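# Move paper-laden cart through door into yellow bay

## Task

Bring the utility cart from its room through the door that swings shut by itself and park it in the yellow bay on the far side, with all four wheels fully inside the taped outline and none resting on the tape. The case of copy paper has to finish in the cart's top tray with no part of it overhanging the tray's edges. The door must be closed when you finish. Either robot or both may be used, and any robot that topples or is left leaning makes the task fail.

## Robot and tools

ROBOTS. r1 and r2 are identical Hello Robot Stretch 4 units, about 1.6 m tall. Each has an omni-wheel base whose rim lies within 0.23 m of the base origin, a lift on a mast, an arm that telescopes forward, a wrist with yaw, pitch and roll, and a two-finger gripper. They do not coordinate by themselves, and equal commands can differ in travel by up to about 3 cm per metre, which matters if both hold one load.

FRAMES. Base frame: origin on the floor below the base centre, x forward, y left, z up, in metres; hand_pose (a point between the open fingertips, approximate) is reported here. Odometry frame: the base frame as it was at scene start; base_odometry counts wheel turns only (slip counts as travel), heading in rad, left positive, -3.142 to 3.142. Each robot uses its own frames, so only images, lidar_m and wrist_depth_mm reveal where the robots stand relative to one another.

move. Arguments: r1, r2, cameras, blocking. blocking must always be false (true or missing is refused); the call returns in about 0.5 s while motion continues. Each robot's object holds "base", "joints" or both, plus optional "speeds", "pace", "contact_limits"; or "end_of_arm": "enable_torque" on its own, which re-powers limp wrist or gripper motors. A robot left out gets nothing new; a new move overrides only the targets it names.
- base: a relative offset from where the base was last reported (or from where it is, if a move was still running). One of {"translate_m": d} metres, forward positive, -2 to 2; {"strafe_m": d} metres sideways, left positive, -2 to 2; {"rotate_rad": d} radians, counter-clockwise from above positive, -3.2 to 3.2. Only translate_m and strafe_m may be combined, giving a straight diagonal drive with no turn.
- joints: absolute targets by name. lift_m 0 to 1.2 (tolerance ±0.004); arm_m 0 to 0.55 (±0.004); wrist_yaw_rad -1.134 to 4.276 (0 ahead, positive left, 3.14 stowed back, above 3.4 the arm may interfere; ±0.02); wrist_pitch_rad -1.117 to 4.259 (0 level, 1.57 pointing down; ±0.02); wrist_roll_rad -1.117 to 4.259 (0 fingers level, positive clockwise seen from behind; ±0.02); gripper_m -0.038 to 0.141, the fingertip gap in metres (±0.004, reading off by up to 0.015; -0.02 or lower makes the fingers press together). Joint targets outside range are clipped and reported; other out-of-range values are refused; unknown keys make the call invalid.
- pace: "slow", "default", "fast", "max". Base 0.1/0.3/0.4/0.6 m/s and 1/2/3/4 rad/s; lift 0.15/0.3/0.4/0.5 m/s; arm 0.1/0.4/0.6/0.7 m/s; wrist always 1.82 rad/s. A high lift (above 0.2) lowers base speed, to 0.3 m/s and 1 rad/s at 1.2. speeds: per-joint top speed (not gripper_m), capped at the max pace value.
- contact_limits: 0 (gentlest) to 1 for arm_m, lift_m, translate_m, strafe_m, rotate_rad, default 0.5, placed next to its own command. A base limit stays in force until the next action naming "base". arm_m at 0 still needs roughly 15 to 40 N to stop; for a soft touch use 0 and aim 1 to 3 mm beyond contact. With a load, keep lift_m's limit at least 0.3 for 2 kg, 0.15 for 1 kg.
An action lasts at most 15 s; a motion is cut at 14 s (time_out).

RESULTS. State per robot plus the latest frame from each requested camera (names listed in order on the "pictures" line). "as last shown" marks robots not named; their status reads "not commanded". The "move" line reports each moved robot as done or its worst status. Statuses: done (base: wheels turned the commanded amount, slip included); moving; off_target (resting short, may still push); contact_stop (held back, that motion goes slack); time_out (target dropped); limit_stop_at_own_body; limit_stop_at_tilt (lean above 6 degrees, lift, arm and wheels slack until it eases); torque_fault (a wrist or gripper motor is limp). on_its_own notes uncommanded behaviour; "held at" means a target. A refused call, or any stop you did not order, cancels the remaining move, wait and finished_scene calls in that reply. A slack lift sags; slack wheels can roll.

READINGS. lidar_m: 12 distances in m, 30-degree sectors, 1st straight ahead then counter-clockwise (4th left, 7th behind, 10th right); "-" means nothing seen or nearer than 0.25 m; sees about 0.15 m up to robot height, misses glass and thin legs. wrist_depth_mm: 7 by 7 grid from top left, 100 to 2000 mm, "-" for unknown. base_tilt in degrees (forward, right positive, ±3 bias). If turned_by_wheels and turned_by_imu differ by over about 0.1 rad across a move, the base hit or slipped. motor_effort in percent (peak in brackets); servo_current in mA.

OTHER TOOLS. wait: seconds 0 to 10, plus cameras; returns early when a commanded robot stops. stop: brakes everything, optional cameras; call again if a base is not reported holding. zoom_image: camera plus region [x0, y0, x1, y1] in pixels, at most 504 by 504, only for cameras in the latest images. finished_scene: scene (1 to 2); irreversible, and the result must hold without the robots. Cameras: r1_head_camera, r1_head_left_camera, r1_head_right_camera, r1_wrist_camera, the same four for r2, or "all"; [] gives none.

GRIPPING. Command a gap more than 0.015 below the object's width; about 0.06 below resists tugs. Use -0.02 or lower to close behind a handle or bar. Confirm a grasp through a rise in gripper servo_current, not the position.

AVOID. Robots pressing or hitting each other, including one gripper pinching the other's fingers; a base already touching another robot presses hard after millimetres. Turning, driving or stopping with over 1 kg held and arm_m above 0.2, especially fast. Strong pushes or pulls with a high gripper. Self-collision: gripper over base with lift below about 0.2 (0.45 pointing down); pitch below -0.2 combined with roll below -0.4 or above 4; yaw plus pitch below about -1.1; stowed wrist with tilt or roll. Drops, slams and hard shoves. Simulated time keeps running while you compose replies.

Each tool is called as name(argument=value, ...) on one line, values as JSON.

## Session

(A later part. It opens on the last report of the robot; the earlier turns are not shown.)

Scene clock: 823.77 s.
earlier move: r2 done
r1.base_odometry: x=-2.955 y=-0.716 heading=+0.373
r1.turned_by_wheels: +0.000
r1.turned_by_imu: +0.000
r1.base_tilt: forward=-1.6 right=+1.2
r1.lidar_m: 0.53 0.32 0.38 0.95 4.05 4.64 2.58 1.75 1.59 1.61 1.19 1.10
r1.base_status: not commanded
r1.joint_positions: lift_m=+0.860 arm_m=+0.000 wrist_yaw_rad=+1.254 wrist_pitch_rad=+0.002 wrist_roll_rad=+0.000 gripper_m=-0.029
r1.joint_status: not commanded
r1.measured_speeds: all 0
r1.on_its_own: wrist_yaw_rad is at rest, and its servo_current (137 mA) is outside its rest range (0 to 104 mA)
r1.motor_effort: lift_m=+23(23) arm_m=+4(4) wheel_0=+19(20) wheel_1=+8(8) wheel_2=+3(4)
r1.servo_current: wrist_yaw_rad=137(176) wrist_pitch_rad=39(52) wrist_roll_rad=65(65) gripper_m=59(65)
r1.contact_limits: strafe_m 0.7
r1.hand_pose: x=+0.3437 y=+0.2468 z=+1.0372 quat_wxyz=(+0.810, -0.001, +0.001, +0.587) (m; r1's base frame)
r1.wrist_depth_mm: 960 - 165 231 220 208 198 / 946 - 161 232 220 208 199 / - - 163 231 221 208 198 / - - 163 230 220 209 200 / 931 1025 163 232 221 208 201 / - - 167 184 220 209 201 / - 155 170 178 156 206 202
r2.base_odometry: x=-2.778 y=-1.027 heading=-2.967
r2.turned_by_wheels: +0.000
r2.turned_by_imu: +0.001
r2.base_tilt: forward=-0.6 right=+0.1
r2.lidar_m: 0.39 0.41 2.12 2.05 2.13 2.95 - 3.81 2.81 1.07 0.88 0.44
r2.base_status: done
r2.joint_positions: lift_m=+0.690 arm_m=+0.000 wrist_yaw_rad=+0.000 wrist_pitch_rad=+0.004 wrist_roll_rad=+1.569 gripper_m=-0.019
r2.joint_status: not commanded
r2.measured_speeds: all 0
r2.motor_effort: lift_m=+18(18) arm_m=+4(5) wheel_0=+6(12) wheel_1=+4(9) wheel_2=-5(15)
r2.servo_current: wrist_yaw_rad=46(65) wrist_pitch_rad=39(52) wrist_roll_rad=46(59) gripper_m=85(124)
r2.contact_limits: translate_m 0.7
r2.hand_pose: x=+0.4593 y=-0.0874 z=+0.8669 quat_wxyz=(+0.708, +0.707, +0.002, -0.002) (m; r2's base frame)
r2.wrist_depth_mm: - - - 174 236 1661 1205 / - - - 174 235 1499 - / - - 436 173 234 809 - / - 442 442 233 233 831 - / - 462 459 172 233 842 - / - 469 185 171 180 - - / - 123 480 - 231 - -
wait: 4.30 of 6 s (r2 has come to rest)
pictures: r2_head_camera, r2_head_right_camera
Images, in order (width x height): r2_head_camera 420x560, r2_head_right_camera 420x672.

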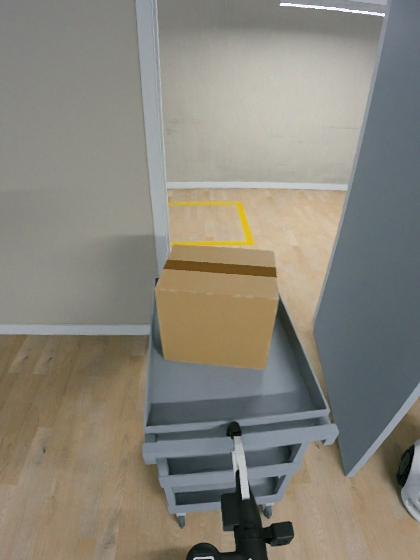

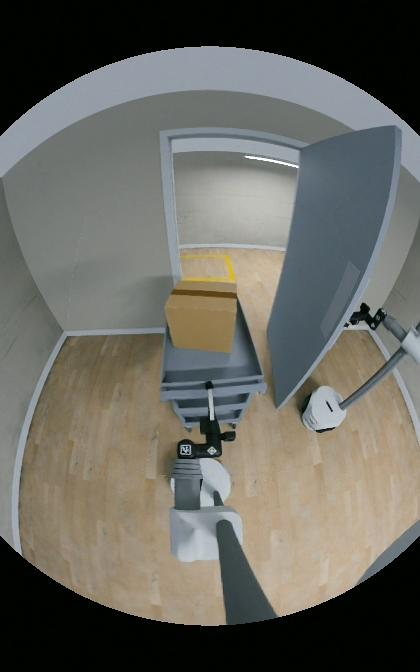

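move(blocking=false, cameras=[], r2={"base":{"translate_m":0.35,"strafe_m":0.08},"pace":"slow","contact_limits":{"translate_m":0.7}})

wait(seconds=6, cameras=["r2_head_camera","r2_head_right_camera"])

Scene clock: 831.93 s.
move: r2 moving
r1.base_odometry: x=-2.955 y=-0.716 heading=+0.373
r1.turned_by_wheels: +0.000
r1.turned_by_imu: +0.000
r1.base_tilt: forward=-1.6 right=+1.3
r1.lidar_m: 0.55 0.32 0.38 0.97 4.05 4.67 2.57 1.74 1.59 1.59 1.20 1.09
r1.base_status: not commanded
r1.joint_positions: lift_m=+0.860 arm_m=+0.000 wrist_yaw_rad=+1.254 wrist_pitch_rad=+0.002 wrist_roll_rad=+0.000 gripper_m=-0.029
r1.joint_status: not commanded
r1.measured_speeds: all 0
r1.motor_effort: lift_m=+23(23) arm_m=+4(4) wheel_0=+18(19) wheel_1=+8(8) wheel_2=+3(4)
r1.servo_current: wrist_yaw_rad=150(163) wrist_pitch_rad=46(46) wrist_roll_rad=33(52) gripper_m=65(65)
r1.contact_limits: strafe_m 0.7
r1.hand_pose: x=+0.3437 y=+0.2468 z=+1.0372 quat_wxyz=(+0.810, -0.001, +0.001, +0.587) (m; r1's base frame)
r1.wrist_depth_mm: - - 164 232 220 208 198 / - - 162 233 219 208 199 / - - 163 231 220 208 198 / - - 163 231 220 208 200 / 931 1008 163 231 222 209 201 / - - 166 183 220 209 202 / - 155 170 178 155 207 202
r2.base_odometry: x=-2.790 y=-1.032 heading=-2.966
r2.turned_by_wheels: +0.000
r2.turned_by_imu: +0.001
r2.base_tilt: forward=-0.7 right=+0.1
r2.lidar_m: 0.39 0.39 2.12 2.02 2.14 2.94 - 3.83 2.81 1.06 0.90 0.42
r2.base_status: translate_m moving; strafe_m moving
r2.joint_positions: lift_m=+0.690 arm_m=+0.000 wrist_yaw_rad=+0.000 wrist_pitch_rad=+0.004 wrist_roll_rad=+1.569 gripper_m=-0.019
r2.joint_status: not commanded
r2.measured_speeds: translate_m=+0.049 strafe_m=+0.012 rotate_rad=+0.000 lift_m=+0.000 arm_m=+0.000 wrist_yaw_rad=+0.000 wrist_pitch_rad=+0.000 wrist_roll_rad=+0.000
r2.motor_effort: lift_m=+18(18) arm_m=+4(4) wheel_0=+11(13) wheel_1=+6(9) wheel_2=-11(13)
r2.servo_current: wrist_yaw_rad=52(52) wrist_pitch_rad=46(52) wrist_roll_rad=52(52) gripper_m=85(85)
r2.contact_limits: translate_m 0.7
r2.hand_pose: x=+0.4593 y=-0.0874 z=+0.8669 quat_wxyz=(+0.708, +0.707, +0.002, -0.002) (m; r2's base frame)
r2.wrist_depth_mm: - - - 175 236 1618 1205 / - - - 174 236 1537 - / - - 433 173 235 809 - / - 445 442 233 234 842 - / - 455 459 172 233 842 - / - 469 185 171 179 - - / - 123 477 - 231 - -
pictures: none
No camera images: "cameras" was empty.

Scene clock: 836.27 s.
earlier move: r2 done
r1.base_odometry: x=-2.955 y=-0.716 heading=+0.373
r1.turned_by_wheels: +0.000
r1.turned_by_imu: +0.000
r1.base_tilt: forward=-1.6 right=+1.2
r1.lidar_m: 0.57 0.32 0.39 0.99 4.05 4.65 2.56 1.72 1.59 1.62 1.20 1.10
r1.base_status: not commanded
r1.joint_positions: lift_m=+0.860 arm_m=+0.000 wrist_yaw_rad=+1.254 wrist_pitch_rad=+0.002 wrist_roll_rad=+0.000 gripper_m=-0.029
r1.joint_status: not commanded
r1.measured_speeds: all 0
r1.on_its_own: wrist_yaw_rad is at rest, and its servo_current (156 mA) is outside its rest range (0 to 104 mA)
r1.motor_effort: lift_m=+23(23) arm_m=+4(4) wheel_0=+18(19) wheel_1=+8(8) wheel_2=+3(4)
r1.servo_current: wrist_yaw_rad=156(176) wrist_pitch_rad=39(52) wrist_roll_rad=39(65) gripper_m=59(65)
r1.contact_limits: strafe_m 0.7
r1.hand_pose: x=+0.3437 y=+0.2468 z=+1.0372 quat_wxyz=(+0.810, -0.001, +0.001, +0.587) (m; r1's base frame)
r1.wrist_depth_mm: - - 165 232 220 208 198 / - - 161 232 220 208 199 / - - 163 232 221 208 200 / - - 163 230 221 209 200 / - - 163 231 222 210 201 / - - 166 184 220 210 201 / - 155 169 178 156 207 201
r2.base_odometry: x=-3.108 y=-1.167 heading=-2.967
r2.turned_by_wheels: -0.001
r2.turned_by_imu: -0.001
r2.base_tilt: forward=-0.7 right=+0.1
r2.lidar_m: 0.40 0.42 1.83 1.94 2.06 2.81 - 3.94 2.88 0.98 0.80 0.44
r2.base_status: done
r2.joint_positions: lift_m=+0.690 arm_m=+0.000 wrist_yaw_rad=-0.003 wrist_pitch_rad=+0.004 wrist_roll_rad=+1.569 gripper_m=-0.019
r2.joint_status: not commanded
r2.measured_speeds: all 0
r2.motor_effort: lift_m=+18(18) arm_m=+4(4) wheel_0=+1(13) wheel_1=+4(9) wheel_2=-9(14)
r2.servo_current: wrist_yaw_rad=39(65) wrist_pitch_rad=39(52) wrist_roll_rad=33(59) gripper_m=85(91)
r2.contact_limits: translate_m 0.7
r2.hand_pose: x=+0.4590 y=-0.0884 z=+0.8669 quat_wxyz=(+0.708, +0.707, +0.000, -0.003) (m; r2's base frame)
r2.wrist_depth_mm: - - - 161 219 1576 - / - - - 163 222 750 - / - 427 427 165 224 820 - / - 449 442 167 229 831 - / - 469 466 170 230 - - / - 488 185 172 178 - - / - - - - 236 - 484
wait: 4.33 of 6 s (r2 has come to rest)
pictures: r2_head_camera, r2_head_right_camera
Images, in order (width x height): r2_head_camera 420x560, r2_head_right_camera 420x672.

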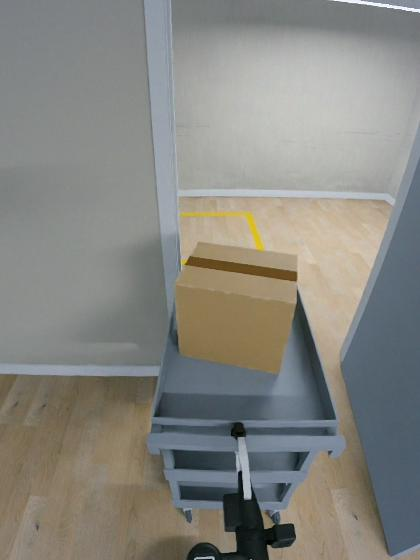

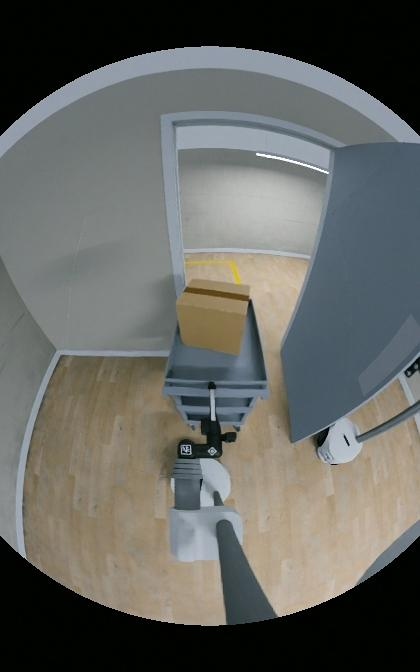

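move(blocking=false, cameras=[], r2={"base":{"translate_m":0.35,"strafe_m":-0.07},"pace":"slow","contact_limits":{"translate_m":0.7}})

wait(seconds=6, cameras=["r2_head_camera","r2_head_right_camera"])

Scene clock: 842.50 s.
move: r2 moving
r1.base_odometry: x=-2.955 y=-0.716 heading=+0.373
r1.turned_by_wheels: +0.000
r1.turned_by_imu: +0.000
r1.base_tilt: forward=-1.6 right=+1.2
r1.lidar_m: 0.56 0.32 0.38 0.97 4.03 4.66 2.59 1.70 1.58 1.62 1.19 1.09
r1.base_status: not commanded
r1.joint_positions: lift_m=+0.860 arm_m=+0.000 wrist_yaw_rad=+1.254 wrist_pitch_rad=+0.002 wrist_roll_rad=+0.000 gripper_m=-0.029
r1.joint_status: not commanded
r1.measured_speeds: all 0
r1.motor_effort: lift_m=+23(23) arm_m=+4(4) wheel_0=+19(20) wheel_1=+8(8) wheel_2=+3(4)
r1.servo_current: wrist_yaw_rad=143(176) wrist_pitch_rad=39(46) wrist_roll_rad=59(65) gripper_m=59(59)
r1.contact_limits: strafe_m 0.7
r1.hand_pose: x=+0.3437 y=+0.2468 z=+1.0372 quat_wxyz=(+0.810, -0.001, +0.001, +0.587) (m; r1's base frame)
r1.wrist_depth_mm: - - 164 232 220 207 197 / - - 161 233 220 208 199 / - - 164 231 222 208 200 / - - 163 230 221 208 200 / - - 163 232 220 209 201 / - - 167 184 221 209 201 / - 156 169 178 155 207 202
r2.base_odometry: x=-3.121 y=-1.167 heading=-2.967
r2.turned_by_wheels: +0.000
r2.turned_by_imu: +0.001
r2.base_tilt: forward=-0.7 right=+0.1
r2.lidar_m: 0.39 0.41 1.77 1.94 2.06 2.82 - 3.93 2.93 0.96 0.80 0.42
r2.base_status: translate_m moving; strafe_m moving
r2.joint_positions: lift_m=+0.690 arm_m=+0.000 wrist_yaw_rad=-0.003 wrist_pitch_rad=+0.004 wrist_roll_rad=+1.569 gripper_m=-0.019
r2.joint_status: not commanded
r2.measured_speeds: translate_m=+0.048 strafe_m=-0.010 rotate_rad=-0.001 lift_m=+0.000 arm_m=+0.000 wrist_yaw_rad=+0.000 wrist_pitch_rad=+0.000 wrist_roll_rad=+0.000
r2.motor_effort: lift_m=+18(18) arm_m=+4(4) wheel_0=+10(10) wheel_1=+5(6) wheel_2=-13(15)
r2.servo_current: wrist_yaw_rad=59(59) wrist_pitch_rad=46(46) wrist_roll_rad=59(65) gripper_m=78(85)
r2.contact_limits: translate_m 0.7
r2.hand_pose: x=+0.4590 y=-0.0884 z=+0.8669 quat_wxyz=(+0.708, +0.707, +0.000, -0.003) (m; r2's base frame)
r2.wrist_depth_mm: - - - 160 218 1618 - / - - - 162 221 741 - / - 427 418 164 224 820 - / - 449 445 167 228 831 - / - 469 469 169 231 - - / - 488 185 171 179 - - / - - - - 236 - 480
pictures: none
No camera images: "cameras" was empty.

Scene clock: 846.83 s.
earlier move: r2 done
r1.base_odometry: x=-2.955 y=-0.716 heading=+0.373
r1.turned_by_wheels: +0.000
r1.turned_by_imu: +0.000
r1.base_tilt: forward=-1.6 right=+1.2
r1.lidar_m: 0.54 0.32 0.36 3.19 4.06 4.68 2.59 1.73 1.59 1.63 1.17 1.09
r1.base_status: not commanded
r1.joint_positions: lift_m=+0.860 arm_m=+0.000 wrist_yaw_rad=+1.254 wrist_pitch_rad=+0.002 wrist_roll_rad=+0.000 gripper_m=-0.029
r1.joint_status: not commanded
r1.measured_speeds: all 0
r1.on_its_own: wrist_yaw_rad is at rest, and its servo_current (156 mA) is outside its rest range (0 to 104 mA)
r1.motor_effort: lift_m=+23(23) arm_m=+4(4) wheel_0=+19(20) wheel_1=+8(8) wheel_2=+3(4)
r1.servo_current: wrist_yaw_rad=156(176) wrist_pitch_rad=39(52) wrist_roll_rad=39(65) gripper_m=59(65)
r1.contact_limits: strafe_m 0.7
r1.hand_pose: x=+0.3437 y=+0.2468 z=+1.0372 quat_wxyz=(+0.810, -0.001, +0.001, +0.587) (m; r1's base frame)
r1.wrist_depth_mm: - - 165 232 220 208 198 / - - 161 232 220 208 198 / - - 164 232 221 208 200 / - - 163 231 220 209 200 / - - 163 231 222 208 200 / - - 167 183 220 209 202 / - 155 169 177 155 207 202
r2.base_odometry: x=-3.465 y=-1.159 heading=-2.966
r2.turned_by_wheels: +0.001
r2.turned_by_imu: +0.003
r2.base_tilt: forward=-0.7 right=+0.0
r2.lidar_m: 0.41 0.42 1.28 2.01 2.14 2.95 - 3.80 0.96 0.67 0.77 0.43
r2.base_status: done
r2.joint_positions: lift_m=+0.690 arm_m=+0.000 wrist_yaw_rad=+0.002 wrist_pitch_rad=+0.004 wrist_roll_rad=+1.569 gripper_m=-0.019
r2.joint_status: not commanded
r2.measured_speeds: all 0
r2.motor_effort: lift_m=+18(18) arm_m=+4(5) wheel_0=+8(15) wheel_1=+6(8) wheel_2=-6(15)
r2.servo_current: wrist_yaw_rad=46(59) wrist_pitch_rad=39(52) wrist_roll_rad=46(65) gripper_m=72(91)
r2.contact_limits: translate_m 0.7
r2.hand_pose: x=+0.4594 y=-0.0869 z=+0.8669 quat_wxyz=(+0.708, +0.707, +0.002, -0.001) (m; r2's base frame)
r2.wrist_depth_mm: - - - 163 222 1618 1138 / - - - 165 224 741 - / - 430 427 167 227 820 - / - 442 445 228 229 809 - / - 469 459 170 231 842 - / - 488 186 171 179 - - / - 121 - - 236 - 500
wait: 4.33 of 6 s (r2 has come to rest)
pictures: r2_head_camera, r2_head_right_camera
Images, in order (width x height): r2_head_camera 420x560, r2_head_right_camera 420x672.

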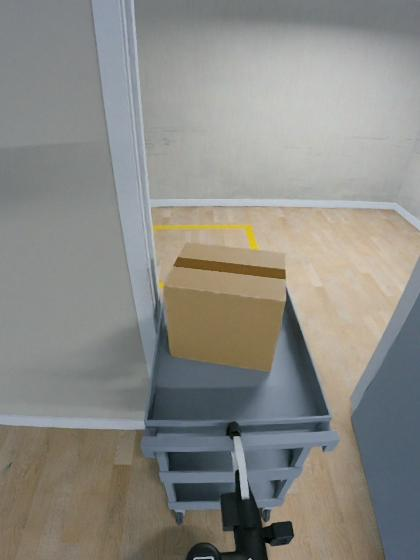

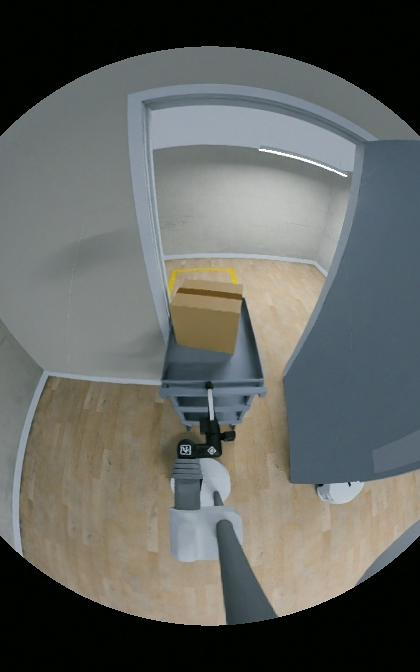

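move(blocking=false, cameras=[], r2={"base":{"translate_m":0.4,"strafe_m":-0.06},"pace":"slow","contact_limits":{"translate_m":0.7}})

wait(seconds=6, cameras=["r2_head_camera","r2_head_left_camera"])

Scene clock: 855.90 s.
move: r2 moving
r1.base_odometry: x=-2.955 y=-0.716 heading=+0.373
r1.turned_by_wheels: +0.000
r1.turned_by_imu: +0.000
r1.base_tilt: forward=-1.7 right=+1.2
r1.lidar_m: 0.54 0.33 0.37 3.19 4.05 4.68 2.54 1.72 1.58 1.60 1.20 1.09
r1.base_status: not commanded
r1.joint_positions: lift_m=+0.860 arm_m=+0.000 wrist_yaw_rad=+1.254 wrist_pitch_rad=+0.002 wrist_roll_rad=+0.000 gripper_m=-0.029
r1.joint_status: not commanded
r1.measured_speeds: all 0
r1.motor_effort: lift_m=+23(23) arm_m=+4(4) wheel_0=+19(19) wheel_1=+8(8) wheel_2=+3(4)
r1.servo_current: wrist_yaw_rad=150(163) wrist_pitch_rad=39(46) wrist_roll_rad=59(65) gripper_m=59(65)
r1.contact_limits: strafe_m 0.7
r1.hand_pose: x=+0.3437 y=+0.2468 z=+1.0372 quat_wxyz=(+0.810, -0.001, +0.001, +0.587) (m; r1's base frame)
r1.wrist_depth_mm: - - 165 232 220 207 198 / - - 161 234 220 208 198 / - - 164 232 222 207 199 / - - 163 231 220 208 200 / - - 162 232 222 209 200 / - - 167 183 220 210 202 / - 154 169 177 155 207 201
r2.base_odometry: x=-3.478 y=-1.159 heading=-2.966
r2.turned_by_wheels: +0.000
r2.turned_by_imu: +0.001
r2.base_tilt: forward=-0.7 right=+0.1
r2.lidar_m: 0.40 0.41 1.31 2.03 2.12 2.95 - 3.79 0.94 0.66 0.75 0.42
r2.base_status: translate_m moving; strafe_m moving
r2.joint_positions: lift_m=+0.690 arm_m=+0.000 wrist_yaw_rad=+0.002 wrist_pitch_rad=+0.004 wrist_roll_rad=+1.569 gripper_m=-0.019
r2.joint_status: not commanded
r2.measured_speeds: translate_m=+0.048 strafe_m=-0.007 rotate_rad=-0.003 lift_m=+0.000 arm_m=+0.000 wrist_yaw_rad=+0.000 wrist_pitch_rad=+0.000 wrist_roll_rad=+0.000
r2.motor_effort: lift_m=+18(18) arm_m=+4(4) wheel_0=+10(13) wheel_1=+6(8) wheel_2=-10(13)
r2.servo_current: wrist_yaw_rad=46(52) wrist_pitch_rad=46(46) wrist_roll_rad=46(52) gripper_m=78(85)
r2.contact_limits: translate_m 0.7
r2.hand_pose: x=+0.4594 y=-0.0869 z=+0.8669 quat_wxyz=(+0.708, +0.707, +0.002, -0.001) (m; r2's base frame)
r2.wrist_depth_mm: - - - 164 224 1661 1138 / - - - 166 225 750 - / - 430 430 167 228 831 - / - 445 439 228 229 820 - / - 466 462 170 231 842 - / - - 186 171 179 - - / - 121 - - 236 - 504
pictures: none
No camera images: "cameras" was empty.

Scene clock: 860.70 s.
earlier move: r2 done
r1.base_odometry: x=-2.955 y=-0.716 heading=+0.373
r1.turned_by_wheels: +0.000
r1.turned_by_imu: +0.000
r1.base_tilt: forward=-1.6 right=+1.2
r1.lidar_m: 0.56 0.33 0.40 3.19 4.03 4.67 2.57 1.72 1.59 1.62 1.20 1.09
r1.base_status: not commanded
r1.joint_positions: lift_m=+0.860 arm_m=+0.000 wrist_yaw_rad=+1.254 wrist_pitch_rad=+0.002 wrist_roll_rad=+0.000 gripper_m=-0.029
r1.joint_status: not commanded
r1.measured_speeds: all 0
r1.on_its_own: wrist_yaw_rad is at rest, and its servo_current (156 mA) is outside its rest range (0 to 104 mA)
r1.motor_effort: lift_m=+23(23) arm_m=+4(4) wheel_0=+18(20) wheel_1=+8(8) wheel_2=+3(4)
r1.servo_current: wrist_yaw_rad=156(176) wrist_pitch_rad=39(52) wrist_roll_rad=33(72) gripper_m=59(65)
r1.contact_limits: strafe_m 0.7
r1.hand_pose: x=+0.3437 y=+0.2468 z=+1.0372 quat_wxyz=(+0.810, -0.001, +0.001, +0.587) (m; r1's base frame)
r1.wrist_depth_mm: - - 165 232 220 208 198 / - - 161 233 219 208 198 / - - 164 233 221 207 199 / - - 163 231 221 209 199 / - - 162 232 221 209 201 / - - 167 184 221 209 201 / - 155 170 177 155 206 202
r2.base_odometry: x=-3.869 y=-1.170 heading=-2.966
r2.turned_by_wheels: +0.000
r2.turned_by_imu: +0.001
r2.base_tilt: forward=-0.7 right=+0.0
r2.lidar_m: 0.38 0.38 0.72 2.07 2.19 3.00 - 3.77 0.70 0.67 0.74 0.43
r2.base_status: done
r2.joint_positions: lift_m=+0.690 arm_m=+0.000 wrist_yaw_rad=+0.002 wrist_pitch_rad=+0.004 wrist_roll_rad=+1.569 gripper_m=-0.019
r2.joint_status: not commanded
r2.measured_speeds: all 0
r2.motor_effort: lift_m=+18(18) arm_m=+4(4) wheel_0=+5(13) wheel_1=+4(9) wheel_2=-5(13)
r2.servo_current: wrist_yaw_rad=52(59) wrist_pitch_rad=39(52) wrist_roll_rad=46(65) gripper_m=85(91)
r2.contact_limits: translate_m 0.7
r2.hand_pose: x=+0.4594 y=-0.0869 z=+0.8669 quat_wxyz=(+0.708, +0.707, +0.002, -0.001) (m; r2's base frame)
r2.wrist_depth_mm: - - - 175 236 1618 1182 / - - - 174 235 1537 - / - - 433 174 235 820 - / - 445 442 233 234 842 - / - 459 455 172 233 842 - / - - 185 172 180 - - / - - 480 - 231 1618 -
wait: 4.80 of 6 s (r2 has come to rest)
pictures: r2_head_camera, r2_head_left_camera
Images, in order (width x height): r2_head_camera 420x560, r2_head_left_camera 420x672.

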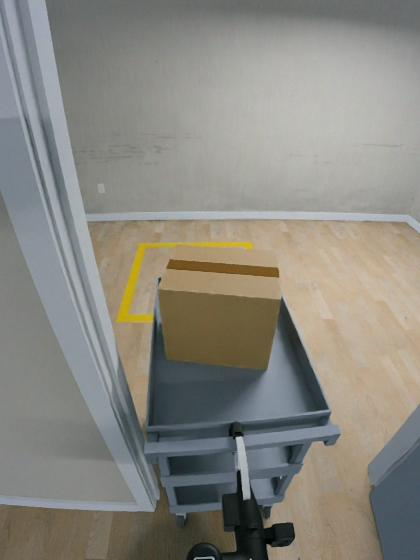

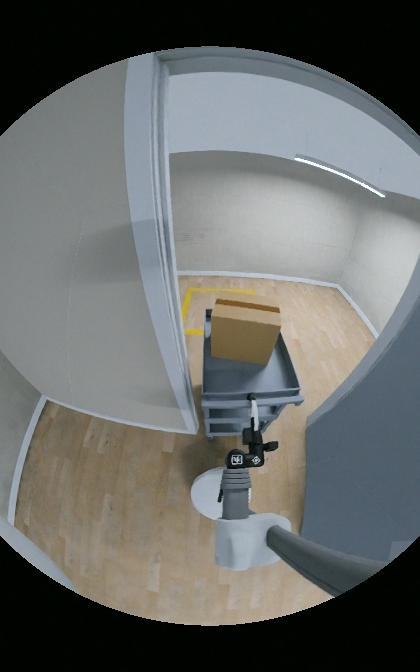

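move(blocking=false, cameras=[], r2={"base":{"translate_m":0.1,"strafe_m":-0.12},"pace":"slow","contact_limits":{"translate_m":0.7}})

wait(seconds=6, cameras=["r2_head_camera","r2_head_left_camera"])

Scene clock: 868.80 s.
move: r2 moving
r1.base_odometry: x=-2.955 y=-0.716 heading=+0.373
r1.turned_by_wheels: +0.000
r1.turned_by_imu: +0.000
r1.base_tilt: forward=-1.7 right=+1.2
r1.lidar_m: 0.57 0.30 0.39 3.19 4.04 4.67 2.53 1.74 1.57 1.62 1.20 1.07
r1.base_status: not commanded
r1.joint_positions: lift_m=+0.860 arm_m=+0.000 wrist_yaw_rad=+1.254 wrist_pitch_rad=+0.002 wrist_roll_rad=+0.000 gripper_m=-0.029
r1.joint_status: not commanded
r1.measured_speeds: all 0
r1.motor_effort: lift_m=+23(23) arm_m=+4(4) wheel_0=+19(19) wheel_1=+8(8) wheel_2=+4(4)
r1.servo_current: wrist_yaw_rad=150(163) wrist_pitch_rad=39(52) wrist_roll_rad=59(65) gripper_m=59(65)
r1.contact_limits: strafe_m 0.7
r1.hand_pose: x=+0.3437 y=+0.2468 z=+1.0372 quat_wxyz=(+0.810, -0.001, +0.001, +0.587) (m; r1's base frame)
r1.wrist_depth_mm: - - 164 232 220 207 198 / - - 161 233 220 208 198 / - - 163 232 222 208 200 / - - 163 231 220 208 200 / - - 163 231 222 209 201 / - - 167 184 220 210 202 / - 155 169 177 155 206 201
r2.base_odometry: x=-3.879 y=-1.162 heading=-2.966
r2.turned_by_wheels: +0.000
r2.turned_by_imu: +0.000
r2.base_tilt: forward=-0.7 right=+0.0
r2.lidar_m: 0.39 0.41 0.72 2.06 2.19 3.00 - 3.81 0.68 0.66 0.74 0.44
r2.base_status: translate_m moving; strafe_m moving
r2.joint_positions: lift_m=+0.690 arm_m=+0.000 wrist_yaw_rad=+0.002 wrist_pitch_rad=+0.004 wrist_roll_rad=+1.569 gripper_m=-0.019
r2.joint_status: not commanded
r2.measured_speeds: translate_m=+0.031 strafe_m=-0.037 rotate_rad=+0.003 lift_m=+0.000 arm_m=+0.000 wrist_yaw_rad=+0.000 wrist_pitch_rad=+0.000 wrist_roll_rad=+0.000
r2.motor_effort: lift_m=+18(18) arm_m=+4(4) wheel_0=+8(12) wheel_1=-4(5) wheel_2=-10(11)
r2.servo_current: wrist_yaw_rad=59(59) wrist_pitch_rad=46(46) wrist_roll_rad=46(59) gripper_m=85(85)
r2.contact_limits: translate_m 0.7
r2.hand_pose: x=+0.4594 y=-0.0869 z=+0.8669 quat_wxyz=(+0.708, +0.707, +0.002, -0.001) (m; r2's base frame)
r2.wrist_depth_mm: - - - 173 235 1618 1182 / - - - 173 234 1537 - / - - 433 173 235 854 - / - 442 442 233 233 842 - / - 459 455 172 234 831 - / - - 186 172 179 - - / - - 484 - 233 1576 -
pictures: none
No camera images: "cameras" was empty.

Scene clock: 871.13 s.
earlier move: r2 done
r1.base_odometry: x=-2.955 y=-0.716 heading=+0.373
r1.turned_by_wheels: +0.000
r1.turned_by_imu: +0.000
r1.base_tilt: forward=-1.6 right=+1.2
r1.lidar_m: 0.56 0.35 0.37 3.17 4.02 4.66 2.58 1.75 1.59 1.61 1.20 1.11
r1.base_status: not commanded
r1.joint_positions: lift_m=+0.860 arm_m=+0.000 wrist_yaw_rad=+1.254 wrist_pitch_rad=+0.002 wrist_roll_rad=+0.000 gripper_m=-0.029
r1.joint_status: not commanded
r1.measured_speeds: all 0
r1.on_its_own: wrist_yaw_rad is at rest, and its servo_current (150 mA) is outside its rest range (0 to 104 mA)
r1.motor_effort: lift_m=+23(23) arm_m=+4(4) wheel_0=+19(19) wheel_1=+8(8) wheel_2=+3(4)
r1.servo_current: wrist_yaw_rad=150(169) wrist_pitch_rad=39(52) wrist_roll_rad=46(72) gripper_m=52(65)
r1.contact_limits: strafe_m 0.7
r1.hand_pose: x=+0.3437 y=+0.2468 z=+1.0372 quat_wxyz=(+0.810, -0.001, +0.001, +0.587) (m; r1's base frame)
r1.wrist_depth_mm: - - 164 231 221 206 198 / - - 161 232 220 208 198 / - - 164 232 221 207 199 / - - 163 232 220 209 200 / - - 163 231 222 209 200 / - - 166 183 221 210 201 / - 155 170 177 155 206 201
r2.base_odometry: x=-3.988 y=-1.069 heading=-2.966
r2.turned_by_wheels: +0.000
r2.turned_by_imu: +0.001
r2.base_tilt: forward=-0.7 right=+0.1
r2.lidar_m: 0.35 0.37 0.58 1.67 2.30 3.20 - 0.75 0.58 0.57 0.62 0.46
r2.base_status: done
r2.joint_positions: lift_m=+0.690 arm_m=+0.000 wrist_yaw_rad=+0.003 wrist_pitch_rad=+0.004 wrist_roll_rad=+1.569 gripper_m=-0.019
r2.joint_status: not commanded
r2.measured_speeds: all 0
r2.motor_effort: lift_m=+18(18) arm_m=+4(4) wheel_0=+8(15) wheel_1=-4(6) wheel_2=-4(11)
r2.servo_current: wrist_yaw_rad=52(59) wrist_pitch_rad=46(52) wrist_roll_rad=33(59) gripper_m=85(91)
r2.contact_limits: translate_m 0.7
r2.hand_pose: x=+0.4595 y=-0.0866 z=+0.8669 quat_wxyz=(+0.708, +0.707, +0.003, +0.000) (m; r2's base frame)
r2.wrist_depth_mm: - - - 199 265 1499 1138 / - - - 193 256 1618 521 / - - - 187 250 809 - / - 449 445 182 243 854 - / - 445 449 178 237 831 - / - 452 186 173 180 - - / - 452 455 - 225 - -
wait: 2.33 of 6 s (r2 has come to rest)
pictures: r2_head_camera, r2_head_left_camera
Images, in order (width x height): r2_head_camera 420x560, r2_head_left_camera 420x672.

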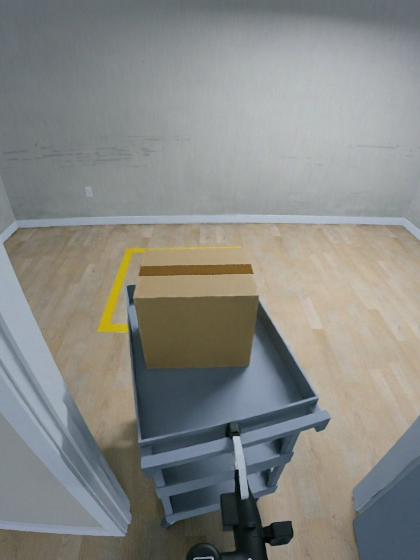

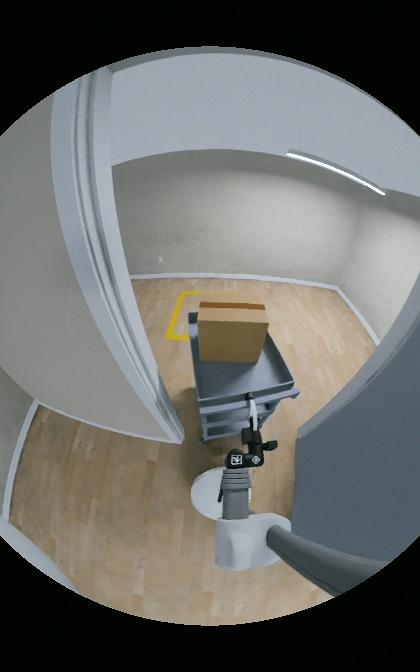

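move(blocking=false, cameras=[], r2={"base":{"translate_m":0.4,"strafe_m":0.06},"pace":"slow","contact_limits":{"translate_m":0.7}})

wait(seconds=6, cameras=["r2_head_camera","r2_head_left_camera"])

Scene clock: 877.87 s.
move: r2 moving
r1.base_odometry: x=-2.955 y=-0.716 heading=+0.373
r1.turned_by_wheels: +0.000
r1.turned_by_imu: +0.000
r1.base_tilt: forward=-1.7 right=+1.2
r1.lidar_m: 0.56 0.32 0.37 3.17 4.04 4.63 2.58 1.74 1.59 1.60 1.20 1.09
r1.base_status: not commanded
r1.joint_positions: lift_m=+0.860 arm_m=+0.000 wrist_yaw_rad=+1.254 wrist_pitch_rad=+0.002 wrist_roll_rad=+0.000 gripper_m=-0.029
r1.joint_status: not commanded
r1.measured_speeds: all 0
r1.motor_effort: lift_m=+23(23) arm_m=+4(4) wheel_0=+18(19) wheel_1=+8(8) wheel_2=+3(4)
r1.servo_current: wrist_yaw_rad=150(163) wrist_pitch_rad=39(46) wrist_roll_rad=46(59) gripper_m=59(65)
r1.contact_limits: strafe_m 0.7
r1.hand_pose: x=+0.3437 y=+0.2468 z=+1.0372 quat_wxyz=(+0.810, -0.001, +0.001, +0.587) (m; r1's base frame)
r1.wrist_depth_mm: - - 165 232 220 207 198 / - - 161 233 220 209 198 / - - 164 232 222 208 199 / - - 163 232 220 208 200 / - - 163 232 221 209 201 / - - 167 183 220 210 202 / - 155 169 177 155 206 202
r2.base_odometry: x=-4.000 y=-1.073 heading=-2.966
r2.turned_by_wheels: +0.000
r2.turned_by_imu: +0.001
r2.base_tilt: forward=-0.7 right=+0.1
r2.lidar_m: 0.36 0.38 0.56 1.63 2.32 3.17 - 0.75 0.60 0.58 0.64 0.45
r2.base_status: translate_m moving; strafe_m moving
r2.joint_positions: lift_m=+0.690 arm_m=+0.000 wrist_yaw_rad=+0.002 wrist_pitch_rad=+0.004 wrist_roll_rad=+1.569 gripper_m=-0.019
r2.joint_status: not commanded
r2.measured_speeds: translate_m=+0.048 strafe_m=+0.007 rotate_rad=-0.004 lift_m=+0.000 arm_m=+0.000 wrist_yaw_rad=-0.023 wrist_pitch_rad=+0.000 wrist_roll_rad=+0.000
r2.motor_effort: lift_m=+18(18) arm_m=+4(4) wheel_0=+7(10) wheel_1=+7(7) wheel_2=-11(11)
r2.servo_current: wrist_yaw_rad=52(59) wrist_pitch_rad=46(46) wrist_roll_rad=46(52) gripper_m=78(85)
r2.contact_limits: translate_m 0.7
r2.hand_pose: x=+0.4594 y=-0.0868 z=+0.8669 quat_wxyz=(+0.708, +0.707, +0.002, -0.001) (m; r2's base frame)
r2.wrist_depth_mm: - - - 204 271 1366 1098 / - - - 196 260 1661 496 / - - - 190 251 1618 - / - - 449 183 245 820 - / - 445 449 179 236 831 - / - 445 185 172 179 - - / - 449 449 - 224 - -
pictures: none
No camera images: "cameras" was empty.

Scene clock: 882.67 s.
earlier move: r2 done
r1.base_odometry: x=-2.955 y=-0.716 heading=+0.373
r1.turned_by_wheels: +0.000
r1.turned_by_imu: +0.000
r1.base_tilt: forward=-1.6 right=+1.2
r1.lidar_m: 0.55 0.33 0.39 3.19 4.04 4.66 2.57 1.75 1.59 1.62 1.19 1.09
r1.base_status: not commanded
r1.joint_positions: lift_m=+0.860 arm_m=+0.000 wrist_yaw_rad=+1.254 wrist_pitch_rad=+0.002 wrist_roll_rad=+0.000 gripper_m=-0.029
r1.joint_status: not commanded
r1.measured_speeds: all 0
r1.on_its_own: wrist_yaw_rad is at rest, and its servo_current (150 mA) is outside its rest range (0 to 104 mA)
r1.motor_effort: lift_m=+23(23) arm_m=+4(4) wheel_0=+19(20) wheel_1=+8(8) wheel_2=+3(4)
r1.servo_current: wrist_yaw_rad=150(176) wrist_pitch_rad=46(52) wrist_roll_rad=52(72) gripper_m=59(65)
r1.contact_limits: strafe_m 0.7
r1.hand_pose: x=+0.3437 y=+0.2468 z=+1.0372 quat_wxyz=(+0.810, -0.001, +0.001, +0.587) (m; r1's base frame)
r1.wrist_depth_mm: - - 165 233 220 208 198 / - - 162 233 220 208 199 / - - 164 231 222 207 198 / - - 163 231 221 208 200 / - - 163 231 221 209 201 / - - 167 183 220 209 202 / - 155 169 178 155 206 202
r2.base_odometry: x=-4.371 y=-1.198 heading=-2.966
r2.turned_by_wheels: +0.000
r2.turned_by_imu: -0.002
r2.base_tilt: forward=-0.6 right=+0.1
r2.lidar_m: 0.34 0.41 0.25 0.25 2.24 3.08 - 0.91 0.69 0.68 2.74 0.44
r2.base_status: done
r2.joint_positions: lift_m=+0.690 arm_m=+0.000 wrist_yaw_rad=-0.006 wrist_pitch_rad=+0.004 wrist_roll_rad=+1.569 gripper_m=-0.019
r2.joint_status: not commanded
r2.measured_speeds: all 0
r2.motor_effort: lift_m=+18(18) arm_m=+4(4) wheel_0=+2(10) wheel_1=+3(8) wheel_2=-8(17)
r2.servo_current: wrist_yaw_rad=52(65) wrist_pitch_rad=46(52) wrist_roll_rad=46(59) gripper_m=85(91)
r2.contact_limits: translate_m 0.7
r2.hand_pose: x=+0.4588 y=-0.0891 z=+0.8669 quat_wxyz=(+0.708, +0.707, +0.000, -0.004) (m; r2's base frame)
r2.wrist_depth_mm: - - - 182 247 1661 1205 / - - - 181 242 1661 - / - - - 178 239 798 - / - 445 439 236 237 831 - / - 452 452 174 235 842 - / - 466 185 172 179 - - / - - 473 - 229 - -
wait: 4.80 of 6 s (r2 has come to rest)
pictures: r2_head_camera, r2_head_left_camera
Images, in order (width x height): r2_head_camera 420x560, r2_head_left_camera 420x672.

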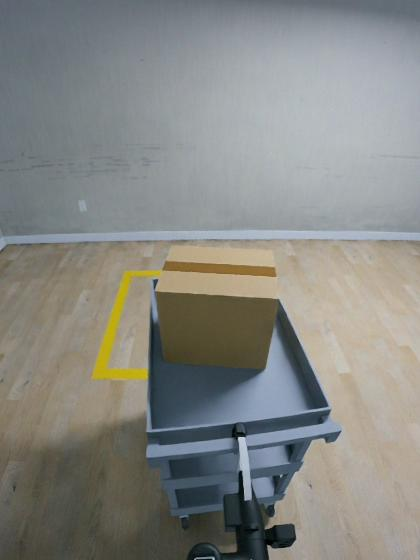

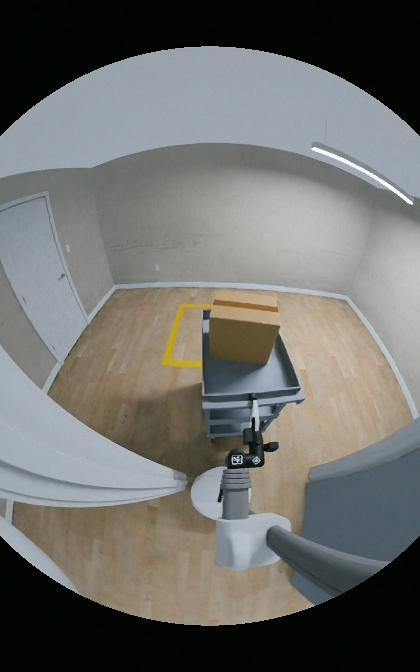

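move(blocking=false, cameras=[], r2={"base":{"translate_m":0.25,"strafe_m":-0.14},"pace":"slow","contact_limits":{"translate_m":0.7}})

wait(seconds=6, cameras=["r2_head_camera","r2_head_left_camera"])

Scene clock: 888.20 s.
move: r2 moving
r1.base_odometry: x=-2.955 y=-0.716 heading=+0.373
r1.turned_by_wheels: +0.000
r1.turned_by_imu: +0.000
r1.base_tilt: forward=-1.6 right=+1.2
r1.lidar_m: 0.53 0.33 0.37 3.19 4.04 4.67 2.59 1.72 1.59 1.61 1.19 1.10
r1.base_status: not commanded
r1.joint_positions: lift_m=+0.860 arm_m=+0.000 wrist_yaw_rad=+1.254 wrist_pitch_rad=+0.002 wrist_roll_rad=+0.000 gripper_m=-0.029
r1.joint_status: not commanded
r1.measured_speeds: all 0
r1.motor_effort: lift_m=+23(23) arm_m=+4(4) wheel_0=+18(19) wheel_1=+8(8) wheel_2=+3(4)
r1.servo_current: wrist_yaw_rad=137(163) wrist_pitch_rad=39(52) wrist_roll_rad=39(59) gripper_m=52(65)
r1.contact_limits: strafe_m 0.7
r1.hand_pose: x=+0.3437 y=+0.2468 z=+1.0372 quat_wxyz=(+0.810, -0.001, +0.001, +0.587) (m; r1's base frame)
r1.wrist_depth_mm: - - 165 232 220 206 198 / - - 161 234 220 209 198 / - - 163 232 223 208 198 / - - 163 231 221 209 200 / - - 163 232 221 208 201 / - - 167 183 221 210 201 / - 155 170 177 156 207 202
r2.base_odometry: x=-4.385 y=-1.193 heading=-2.966
r2.turned_by_wheels: +0.000
r2.turned_by_imu: +0.001
r2.base_tilt: forward=-0.7 right=+0.1
r2.lidar_m: 0.37 0.40 0.25 0.25 2.24 3.09 - 0.89 0.71 0.69 2.75 0.45
r2.base_status: translate_m moving; strafe_m moving
r2.joint_positions: lift_m=+0.690 arm_m=+0.000 wrist_yaw_rad=-0.006 wrist_pitch_rad=+0.004 wrist_roll_rad=+1.569 gripper_m=-0.019
r2.joint_status: not commanded
r2.measured_speeds: translate_m=+0.049 strafe_m=-0.026 rotate_rad=+0.004 lift_m=+0.000 arm_m=+0.000 wrist_yaw_rad=+0.002 wrist_pitch_rad=+0.000 wrist_roll_rad=+0.000
r2.motor_effort: lift_m=+18(18) arm_m=+4(4) wheel_0=+12(12) wheel_1=+5(5) wheel_2=-11(15)
r2.servo_current: wrist_yaw_rad=52(72) wrist_pitch_rad=46(46) wrist_roll_rad=52(59) gripper_m=72(91)
r2.contact_limits: translate_m 0.7
r2.hand_pose: x=+0.4588 y=-0.0890 z=+0.8669 quat_wxyz=(+0.708, +0.707, +0.000, -0.003) (m; r2's base frame)
r2.wrist_depth_mm: - - - 181 243 1618 1118 / - - - 180 241 1661 - / - - - 177 238 820 - / - 442 442 235 236 842 - / - 452 449 174 234 820 - / - 462 185 172 179 - - / - - 473 - 229 - -
pictures: none
No camera images: "cameras" was empty.

Scene clock: 891.73 s.
earlier move: r2 done
r1.base_odometry: x=-2.955 y=-0.716 heading=+0.373
r1.turned_by_wheels: +0.000
r1.turned_by_imu: +0.000
r1.base_tilt: forward=-1.6 right=+1.3
r1.lidar_m: 0.57 0.33 0.40 3.17 4.04 4.66 2.56 1.71 1.58 1.62 1.19 1.10
r1.base_status: not commanded
r1.joint_positions: lift_m=+0.860 arm_m=+0.000 wrist_yaw_rad=+1.254 wrist_pitch_rad=+0.002 wrist_roll_rad=+0.000 gripper_m=-0.029
r1.joint_status: not commanded
r1.measured_speeds: all 0
r1.on_its_own: wrist_yaw_rad is at rest, and its servo_current (130 mA) is outside its rest range (0 to 104 mA)
r1.motor_effort: lift_m=+23(23) arm_m=+4(4) wheel_0=+19(19) wheel_1=+8(8) wheel_2=+3(4)
r1.servo_current: wrist_yaw_rad=130(176) wrist_pitch_rad=46(52) wrist_roll_rad=46(65) gripper_m=52(65)
r1.contact_limits: strafe_m 0.7
r1.hand_pose: x=+0.3437 y=+0.2468 z=+1.0372 quat_wxyz=(+0.810, -0.001, +0.001, +0.587) (m; r1's base frame)
r1.wrist_depth_mm: - - 165 232 220 207 198 / - - 161 233 220 208 199 / - - 163 232 221 208 200 / - - 163 231 220 208 200 / - - 163 231 221 208 200 / - - 166 183 219 209 202 / - 154 169 178 155 206 202
r2.base_odometry: x=-4.642 y=-1.104 heading=-2.966
r2.turned_by_wheels: +0.001
r2.turned_by_imu: +0.002
r2.base_tilt: forward=-0.6 right=+0.0
r2.lidar_m: 0.36 0.37 2.35 0.42 0.39 3.28 - 0.75 0.62 0.62 2.59 0.45
r2.base_status: done
r2.joint_positions: lift_m=+0.690 arm_m=+0.000 wrist_yaw_rad=+0.002 wrist_pitch_rad=+0.004 wrist_roll_rad=+1.569 gripper_m=-0.019
r2.joint_status: not commanded
r2.measured_speeds: all 0
r2.motor_effort: lift_m=+18(18) arm_m=+4(4) wheel_0=+7(13) wheel_1=+5(6) wheel_2=-4(15)
r2.servo_current: wrist_yaw_rad=46(72) wrist_pitch_rad=46(52) wrist_roll_rad=46(59) gripper_m=78(91)
r2.contact_limits: translate_m 0.7
r2.hand_pose: x=+0.4595 y=-0.0867 z=+0.8669 quat_wxyz=(+0.708, +0.707, +0.002, -0.001) (m; r2's base frame)
r2.wrist_depth_mm: - - - 206 274 1336 1078 / - - - 198 263 1618 504 / - - - 190 253 1661 - / - - 449 184 244 820 - / - 445 445 179 236 831 - / - 445 185 171 180 - - / - 445 449 - 224 - -
wait: 3.53 of 6 s (r2 has come to rest)
pictures: r2_head_camera, r2_head_left_camera
Images, in order (width x height): r2_head_camera 420x560, r2_head_left_camera 420x672.

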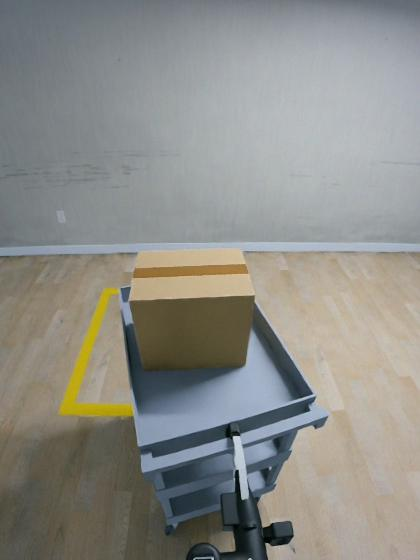

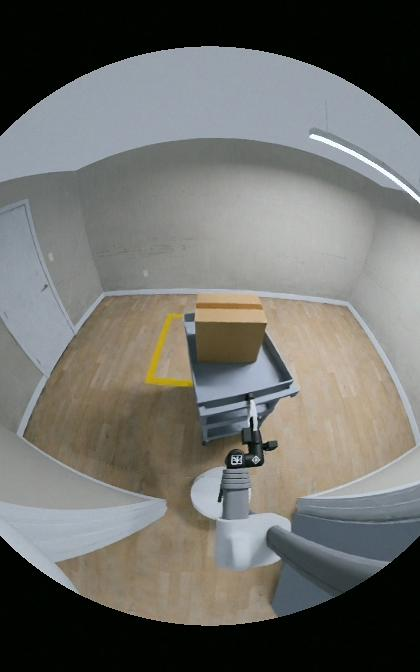

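move(blocking=false, cameras=[], r2={"base":{"translate_m":0.2,"strafe_m":-0.1},"pace":"slow","contact_limits":{"translate_m":0.7}})

wait(seconds=6, cameras=["r2_head_camera","r2_head_left_camera"])

Scene clock: 895.97 s.
move: r2 moving
r1.base_odometry: x=-2.955 y=-0.716 heading=+0.373
r1.turned_by_wheels: +0.000
r1.turned_by_imu: +0.000
r1.base_tilt: forward=-1.6 right=+1.2
r1.lidar_m: 0.56 0.31 0.34 3.18 4.05 4.65 2.55 1.72 1.58 1.62 1.20 1.09
r1.base_status: not commanded
r1.joint_positions: lift_m=+0.860 arm_m=+0.000 wrist_yaw_rad=+1.254 wrist_pitch_rad=+0.002 wrist_roll_rad=+0.000 gripper_m=-0.029
r1.joint_status: not commanded
r1.measured_speeds: all 0
r1.motor_effort: lift_m=+23(23) arm_m=+4(4) wheel_0=+19(19) wheel_1=+8(8) wheel_2=+3(4)
r1.servo_current: wrist_yaw_rad=137(169) wrist_pitch_rad=33(46) wrist_roll_rad=59(59) gripper_m=59(59)
r1.contact_limits: strafe_m 0.7
r1.hand_pose: x=+0.3437 y=+0.2468 z=+1.0372 quat_wxyz=(+0.810, -0.001, +0.001, +0.587) (m; r1's base frame)
r1.wrist_depth_mm: - - 164 231 220 208 198 / - - 162 233 220 208 200 / - - 163 232 221 208 200 / - - 163 231 220 208 199 / - - 163 231 223 210 200 / - - 167 183 220 209 201 / - 155 169 177 155 206 202
r2.base_odometry: x=-4.655 y=-1.100 heading=-2.965
r2.turned_by_wheels: +0.000
r2.turned_by_imu: +0.001
r2.base_tilt: forward=-0.7 right=+0.0
r2.lidar_m: 0.36 0.33 2.37 0.45 0.40 3.31 - 0.75 0.59 0.62 2.59 0.45
r2.base_status: translate_m moving; strafe_m moving
r2.joint_positions: lift_m=+0.690 arm_m=+0.000 wrist_yaw_rad=+0.002 wrist_pitch_rad=+0.004 wrist_roll_rad=+1.569 gripper_m=-0.019
r2.joint_status: not commanded
r2.measured_speeds: translate_m=+0.050 strafe_m=-0.025 rotate_rad=+0.001 lift_m=+0.000 arm_m=+0.000 wrist_yaw_rad=+0.000 wrist_pitch_rad=+0.000 wrist_roll_rad=+0.000
r2.motor_effort: lift_m=+18(18) arm_m=+4(4) wheel_0=+8(13) wheel_1=+4(7) wheel_2=-9(10)
r2.servo_current: wrist_yaw_rad=52(52) wrist_pitch_rad=46(46) wrist_roll_rad=46(52) gripper_m=85(85)
r2.contact_limits: translate_m 0.7
r2.hand_pose: x=+0.4595 y=-0.0867 z=+0.8669 quat_wxyz=(+0.708, +0.707, +0.002, -0.001) (m; r2's base frame)
r2.wrist_depth_mm: - - - 207 278 1366 1078 / - - - 200 265 1661 1160 / - - - 191 252 1756 - / - - 445 185 245 820 - / - 449 449 179 236 831 - / - 445 186 172 180 - - / - 445 445 - 224 - -
pictures: none
No camera images: "cameras" was empty.

Scene clock: 898.87 s.
earlier move: r2 done
r1.base_odometry: x=-2.955 y=-0.716 heading=+0.373
r1.turned_by_wheels: +0.000
r1.turned_by_imu: +0.000
r1.base_tilt: forward=-1.6 right=+1.2
r1.lidar_m: 0.56 0.32 0.37 3.17 4.03 4.67 2.55 1.75 1.60 1.58 1.19 1.09
r1.base_status: not commanded
r1.joint_positions: lift_m=+0.860 arm_m=+0.000 wrist_yaw_rad=+1.254 wrist_pitch_rad=+0.002 wrist_roll_rad=+0.000 gripper_m=-0.029
r1.joint_status: not commanded
r1.measured_speeds: all 0
r1.on_its_own: wrist_yaw_rad is at rest, and its servo_current (156 mA) is outside its rest range (0 to 104 mA)
r1.motor_effort: lift_m=+23(23) arm_m=+4(4) wheel_0=+19(20) wheel_1=+8(9) wheel_2=+3(4)
r1.servo_current: wrist_yaw_rad=156(169) wrist_pitch_rad=39(52) wrist_roll_rad=52(65) gripper_m=59(65)
r1.contact_limits: strafe_m 0.7
r1.hand_pose: x=+0.3437 y=+0.2468 z=+1.0372 quat_wxyz=(+0.810, -0.001, +0.001, +0.587) (m; r1's base frame)
r1.wrist_depth_mm: - - 164 233 220 207 197 / - - 161 233 220 208 198 / - - 164 234 222 208 200 / - - 163 231 221 208 201 / - - 162 233 221 209 200 / - - 167 184 221 209 202 / - 155 170 178 155 207 200
r2.base_odometry: x=-4.856 y=-1.040 heading=-2.965
r2.turned_by_wheels: +0.000
r2.turned_by_imu: +0.001
r2.base_tilt: forward=-0.6 right=+0.1
r2.lidar_m: 0.32 0.33 2.43 1.21 0.57 3.74 1.36 0.65 0.61 1.36 2.49 0.45
r2.base_status: done
r2.joint_positions: lift_m=+0.690 arm_m=+0.000 wrist_yaw_rad=+0.002 wrist_pitch_rad=+0.004 wrist_roll_rad=+1.569 gripper_m=-0.019
r2.joint_status: not commanded
r2.measured_speeds: all 0
r2.motor_effort: lift_m=+18(18) arm_m=+4(4) wheel_0=+7(14) wheel_1=+5(8) wheel_2=-6(11)
r2.servo_current: wrist_yaw_rad=52(59) wrist_pitch_rad=39(52) wrist_roll_rad=52(59) gripper_m=85(85)
r2.contact_limits: translate_m 0.7
r2.hand_pose: x=+0.4595 y=-0.0867 z=+0.8669 quat_wxyz=(+0.708, +0.707, +0.002, -0.001) (m; r2's base frame)
r2.wrist_depth_mm: - - - 278 317 319 322 / - - - 220 296 1537 1138 / - - - 206 273 1618 - / - - - 194 258 778 - / - 445 449 183 241 - - / - 442 185 170 179 - - / - 427 427 - 216 - -
wait: 2.90 of 6 s (r2 has come to rest)
pictures: r2_head_camera, r2_head_left_camera
Images, in order (width x height): r2_head_camera 420x560, r2_head_left_camera 420x672.

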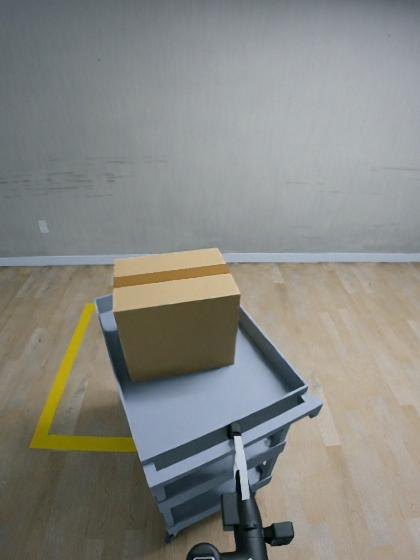

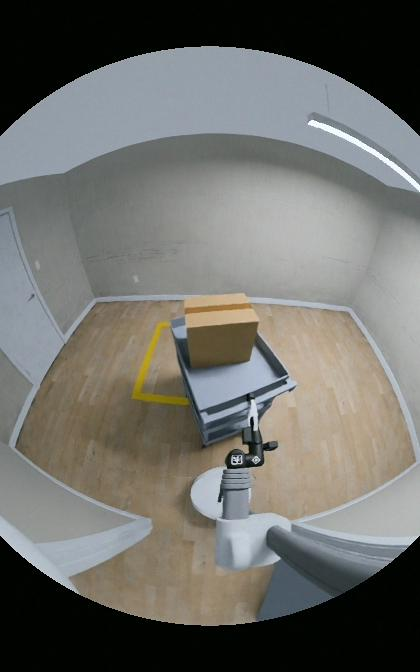

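move(blocking=false, cameras=[], r2={"base":{"translate_m":0.22,"strafe_m":0.06},"pace":"slow","contact_limits":{"translate_m":0.7}})

wait(seconds=6, cameras=["r2_head_camera","r2_head_left_camera"])

Scene clock: 904.00 s.
move: r2 moving
r1.base_odometry: x=-2.955 y=-0.716 heading=+0.373
r1.turned_by_wheels: +0.000
r1.turned_by_imu: +0.000
r1.base_tilt: forward=-1.6 right=+1.2
r1.lidar_m: 0.56 0.33 0.38 3.19 4.06 4.67 2.56 1.71 1.58 1.62 1.20 1.10
r1.base_status: not commanded
r1.joint_positions: lift_m=+0.860 arm_m=+0.000 wrist_yaw_rad=+1.254 wrist_pitch_rad=+0.002 wrist_roll_rad=+0.000 gripper_m=-0.029
r1.joint_status: not commanded
r1.measured_speeds: all 0
r1.motor_effort: lift_m=+23(23) arm_m=+4(4) wheel_0=+19(19) wheel_1=+8(8) wheel_2=+3(4)
r1.servo_current: wrist_yaw_rad=143(156) wrist_pitch_rad=46(46) wrist_roll_rad=59(65) gripper_m=59(59)
r1.contact_limits: strafe_m 0.7
r1.hand_pose: x=+0.3437 y=+0.2468 z=+1.0372 quat_wxyz=(+0.810, -0.001, +0.001, +0.587) (m; r1's base frame)
r1.wrist_depth_mm: - - 165 232 220 208 198 / - - 160 233 220 208 198 / - - 163 232 220 208 199 / - - 163 230 221 208 200 / - - 163 232 222 209 200 / - - 167 183 220 209 201 / - 155 169 177 155 206 202
r2.base_odometry: x=-4.867 y=-1.046 heading=-2.965
r2.turned_by_wheels: +0.000
r2.turned_by_imu: +0.000
r2.base_tilt: forward=-0.7 right=+0.1
r2.lidar_m: 0.33 0.34 2.41 1.22 0.59 3.80 1.37 0.66 0.62 1.38 2.52 0.46
r2.base_status: translate_m moving; strafe_m moving
r2.joint_positions: lift_m=+0.690 arm_m=+0.000 wrist_yaw_rad=+0.000 wrist_pitch_rad=+0.004 wrist_roll_rad=+1.569 gripper_m=-0.019
r2.joint_status: not commanded
r2.measured_speeds: translate_m=+0.049 strafe_m=+0.014 rotate_rad=-0.005 lift_m=+0.000 arm_m=+0.000 wrist_yaw_rad=-0.018 wrist_pitch_rad=+0.000 wrist_roll_rad=+0.000
r2.motor_effort: lift_m=+18(18) arm_m=+4(4) wheel_0=+7(8) wheel_1=+6(9) wheel_2=-12(13)
r2.servo_current: wrist_yaw_rad=46(52) wrist_pitch_rad=52(52) wrist_roll_rad=52(59) gripper_m=85(85)
r2.contact_limits: translate_m 0.7
r2.hand_pose: x=+0.4592 y=-0.0875 z=+0.8669 quat_wxyz=(+0.708, +0.707, +0.001, -0.002) (m; r2's base frame)
r2.wrist_depth_mm: - - - 279 319 1336 1042 / - - - 224 301 1537 1160 / - - - 208 274 1708 500 / - - - 195 258 809 - / - 449 452 183 241 820 - / - 439 186 169 178 - - / - 424 424 - 217 - -
pictures: none
No camera images: "cameras" was empty.

Scene clock: 907.03 s.
earlier move: r2 done
r1.base_odometry: x=-2.955 y=-0.716 heading=+0.373
r1.turned_by_wheels: +0.000
r1.turned_by_imu: +0.000
r1.base_tilt: forward=-1.6 right=+1.2
r1.lidar_m: 0.55 0.32 0.38 3.16 4.06 4.67 2.59 1.70 1.57 1.62 1.19 1.09
r1.base_status: not commanded
r1.joint_positions: lift_m=+0.860 arm_m=+0.000 wrist_yaw_rad=+1.254 wrist_pitch_rad=+0.002 wrist_roll_rad=+0.000 gripper_m=-0.029
r1.joint_status: not commanded
r1.measured_speeds: all 0
r1.on_its_own: wrist_yaw_rad is at rest, and its servo_current (169 mA) is outside its rest range (0 to 104 mA)
r1.motor_effort: lift_m=+23(23) arm_m=+4(4) wheel_0=+19(19) wheel_1=+8(8) wheel_2=+3(4)
r1.servo_current: wrist_yaw_rad=169(169) wrist_pitch_rad=39(52) wrist_roll_rad=33(72) gripper_m=59(65)
r1.contact_limits: strafe_m 0.7
r1.hand_pose: x=+0.3437 y=+0.2468 z=+1.0372 quat_wxyz=(+0.810, -0.001, +0.001, +0.587) (m; r1's base frame)
r1.wrist_depth_mm: - - 164 231 220 208 198 / - - 161 233 220 208 198 / - - 164 232 222 208 199 / - - 164 231 221 208 199 / - - 163 233 222 209 200 / - - 167 183 221 210 201 / - 155 169 177 155 206 202
r2.base_odometry: x=-5.062 y=-1.138 heading=-2.966
r2.turned_by_wheels: +0.000
r2.turned_by_imu: -0.001
r2.base_tilt: forward=-0.7 right=+0.1
r2.lidar_m: 0.35 0.36 2.37 1.98 0.76 0.69 1.67 0.81 0.80 2.23 2.56 0.46
r2.base_status: done
r2.joint_positions: lift_m=+0.690 arm_m=+0.000 wrist_yaw_rad=-0.008 wrist_pitch_rad=+0.004 wrist_roll_rad=+1.569 gripper_m=-0.019
r2.joint_status: not commanded
r2.measured_speeds: all 0
r2.motor_effort: lift_m=+18(18) arm_m=+4(4) wheel_0=-1(8) wheel_1=+5(9) wheel_2=-9(18)
r2.servo_current: wrist_yaw_rad=59(72) wrist_pitch_rad=39(52) wrist_roll_rad=52(59) gripper_m=78(91)
r2.contact_limits: translate_m 0.7
r2.hand_pose: x=+0.4586 y=-0.0896 z=+0.8669 quat_wxyz=(+0.708, +0.707, -0.001, -0.004) (m; r2's base frame)
r2.wrist_depth_mm: - - - 220 291 315 314 / - - - 208 277 1618 1160 / - - - 196 260 1808 - / - - 452 187 251 809 - / - 445 445 181 237 831 - / - 442 186 170 180 - - / - 436 436 - 220 - -
wait: 3.03 of 6 s (r2 has come to rest)
pictures: r2_head_camera, r2_head_left_camera
Images, in order (width x height): r2_head_camera 420x560, r2_head_left_camera 420x672.

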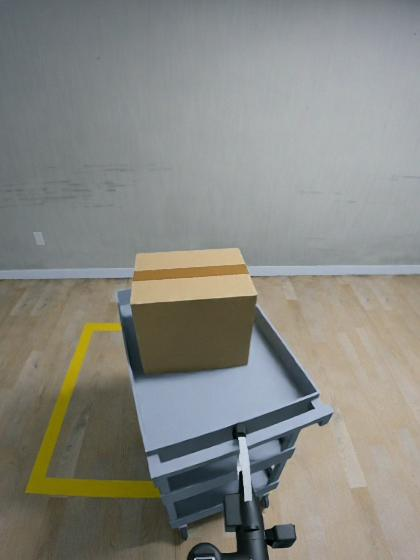

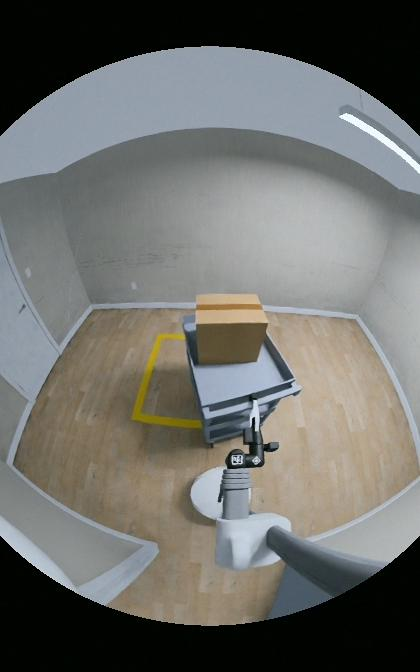

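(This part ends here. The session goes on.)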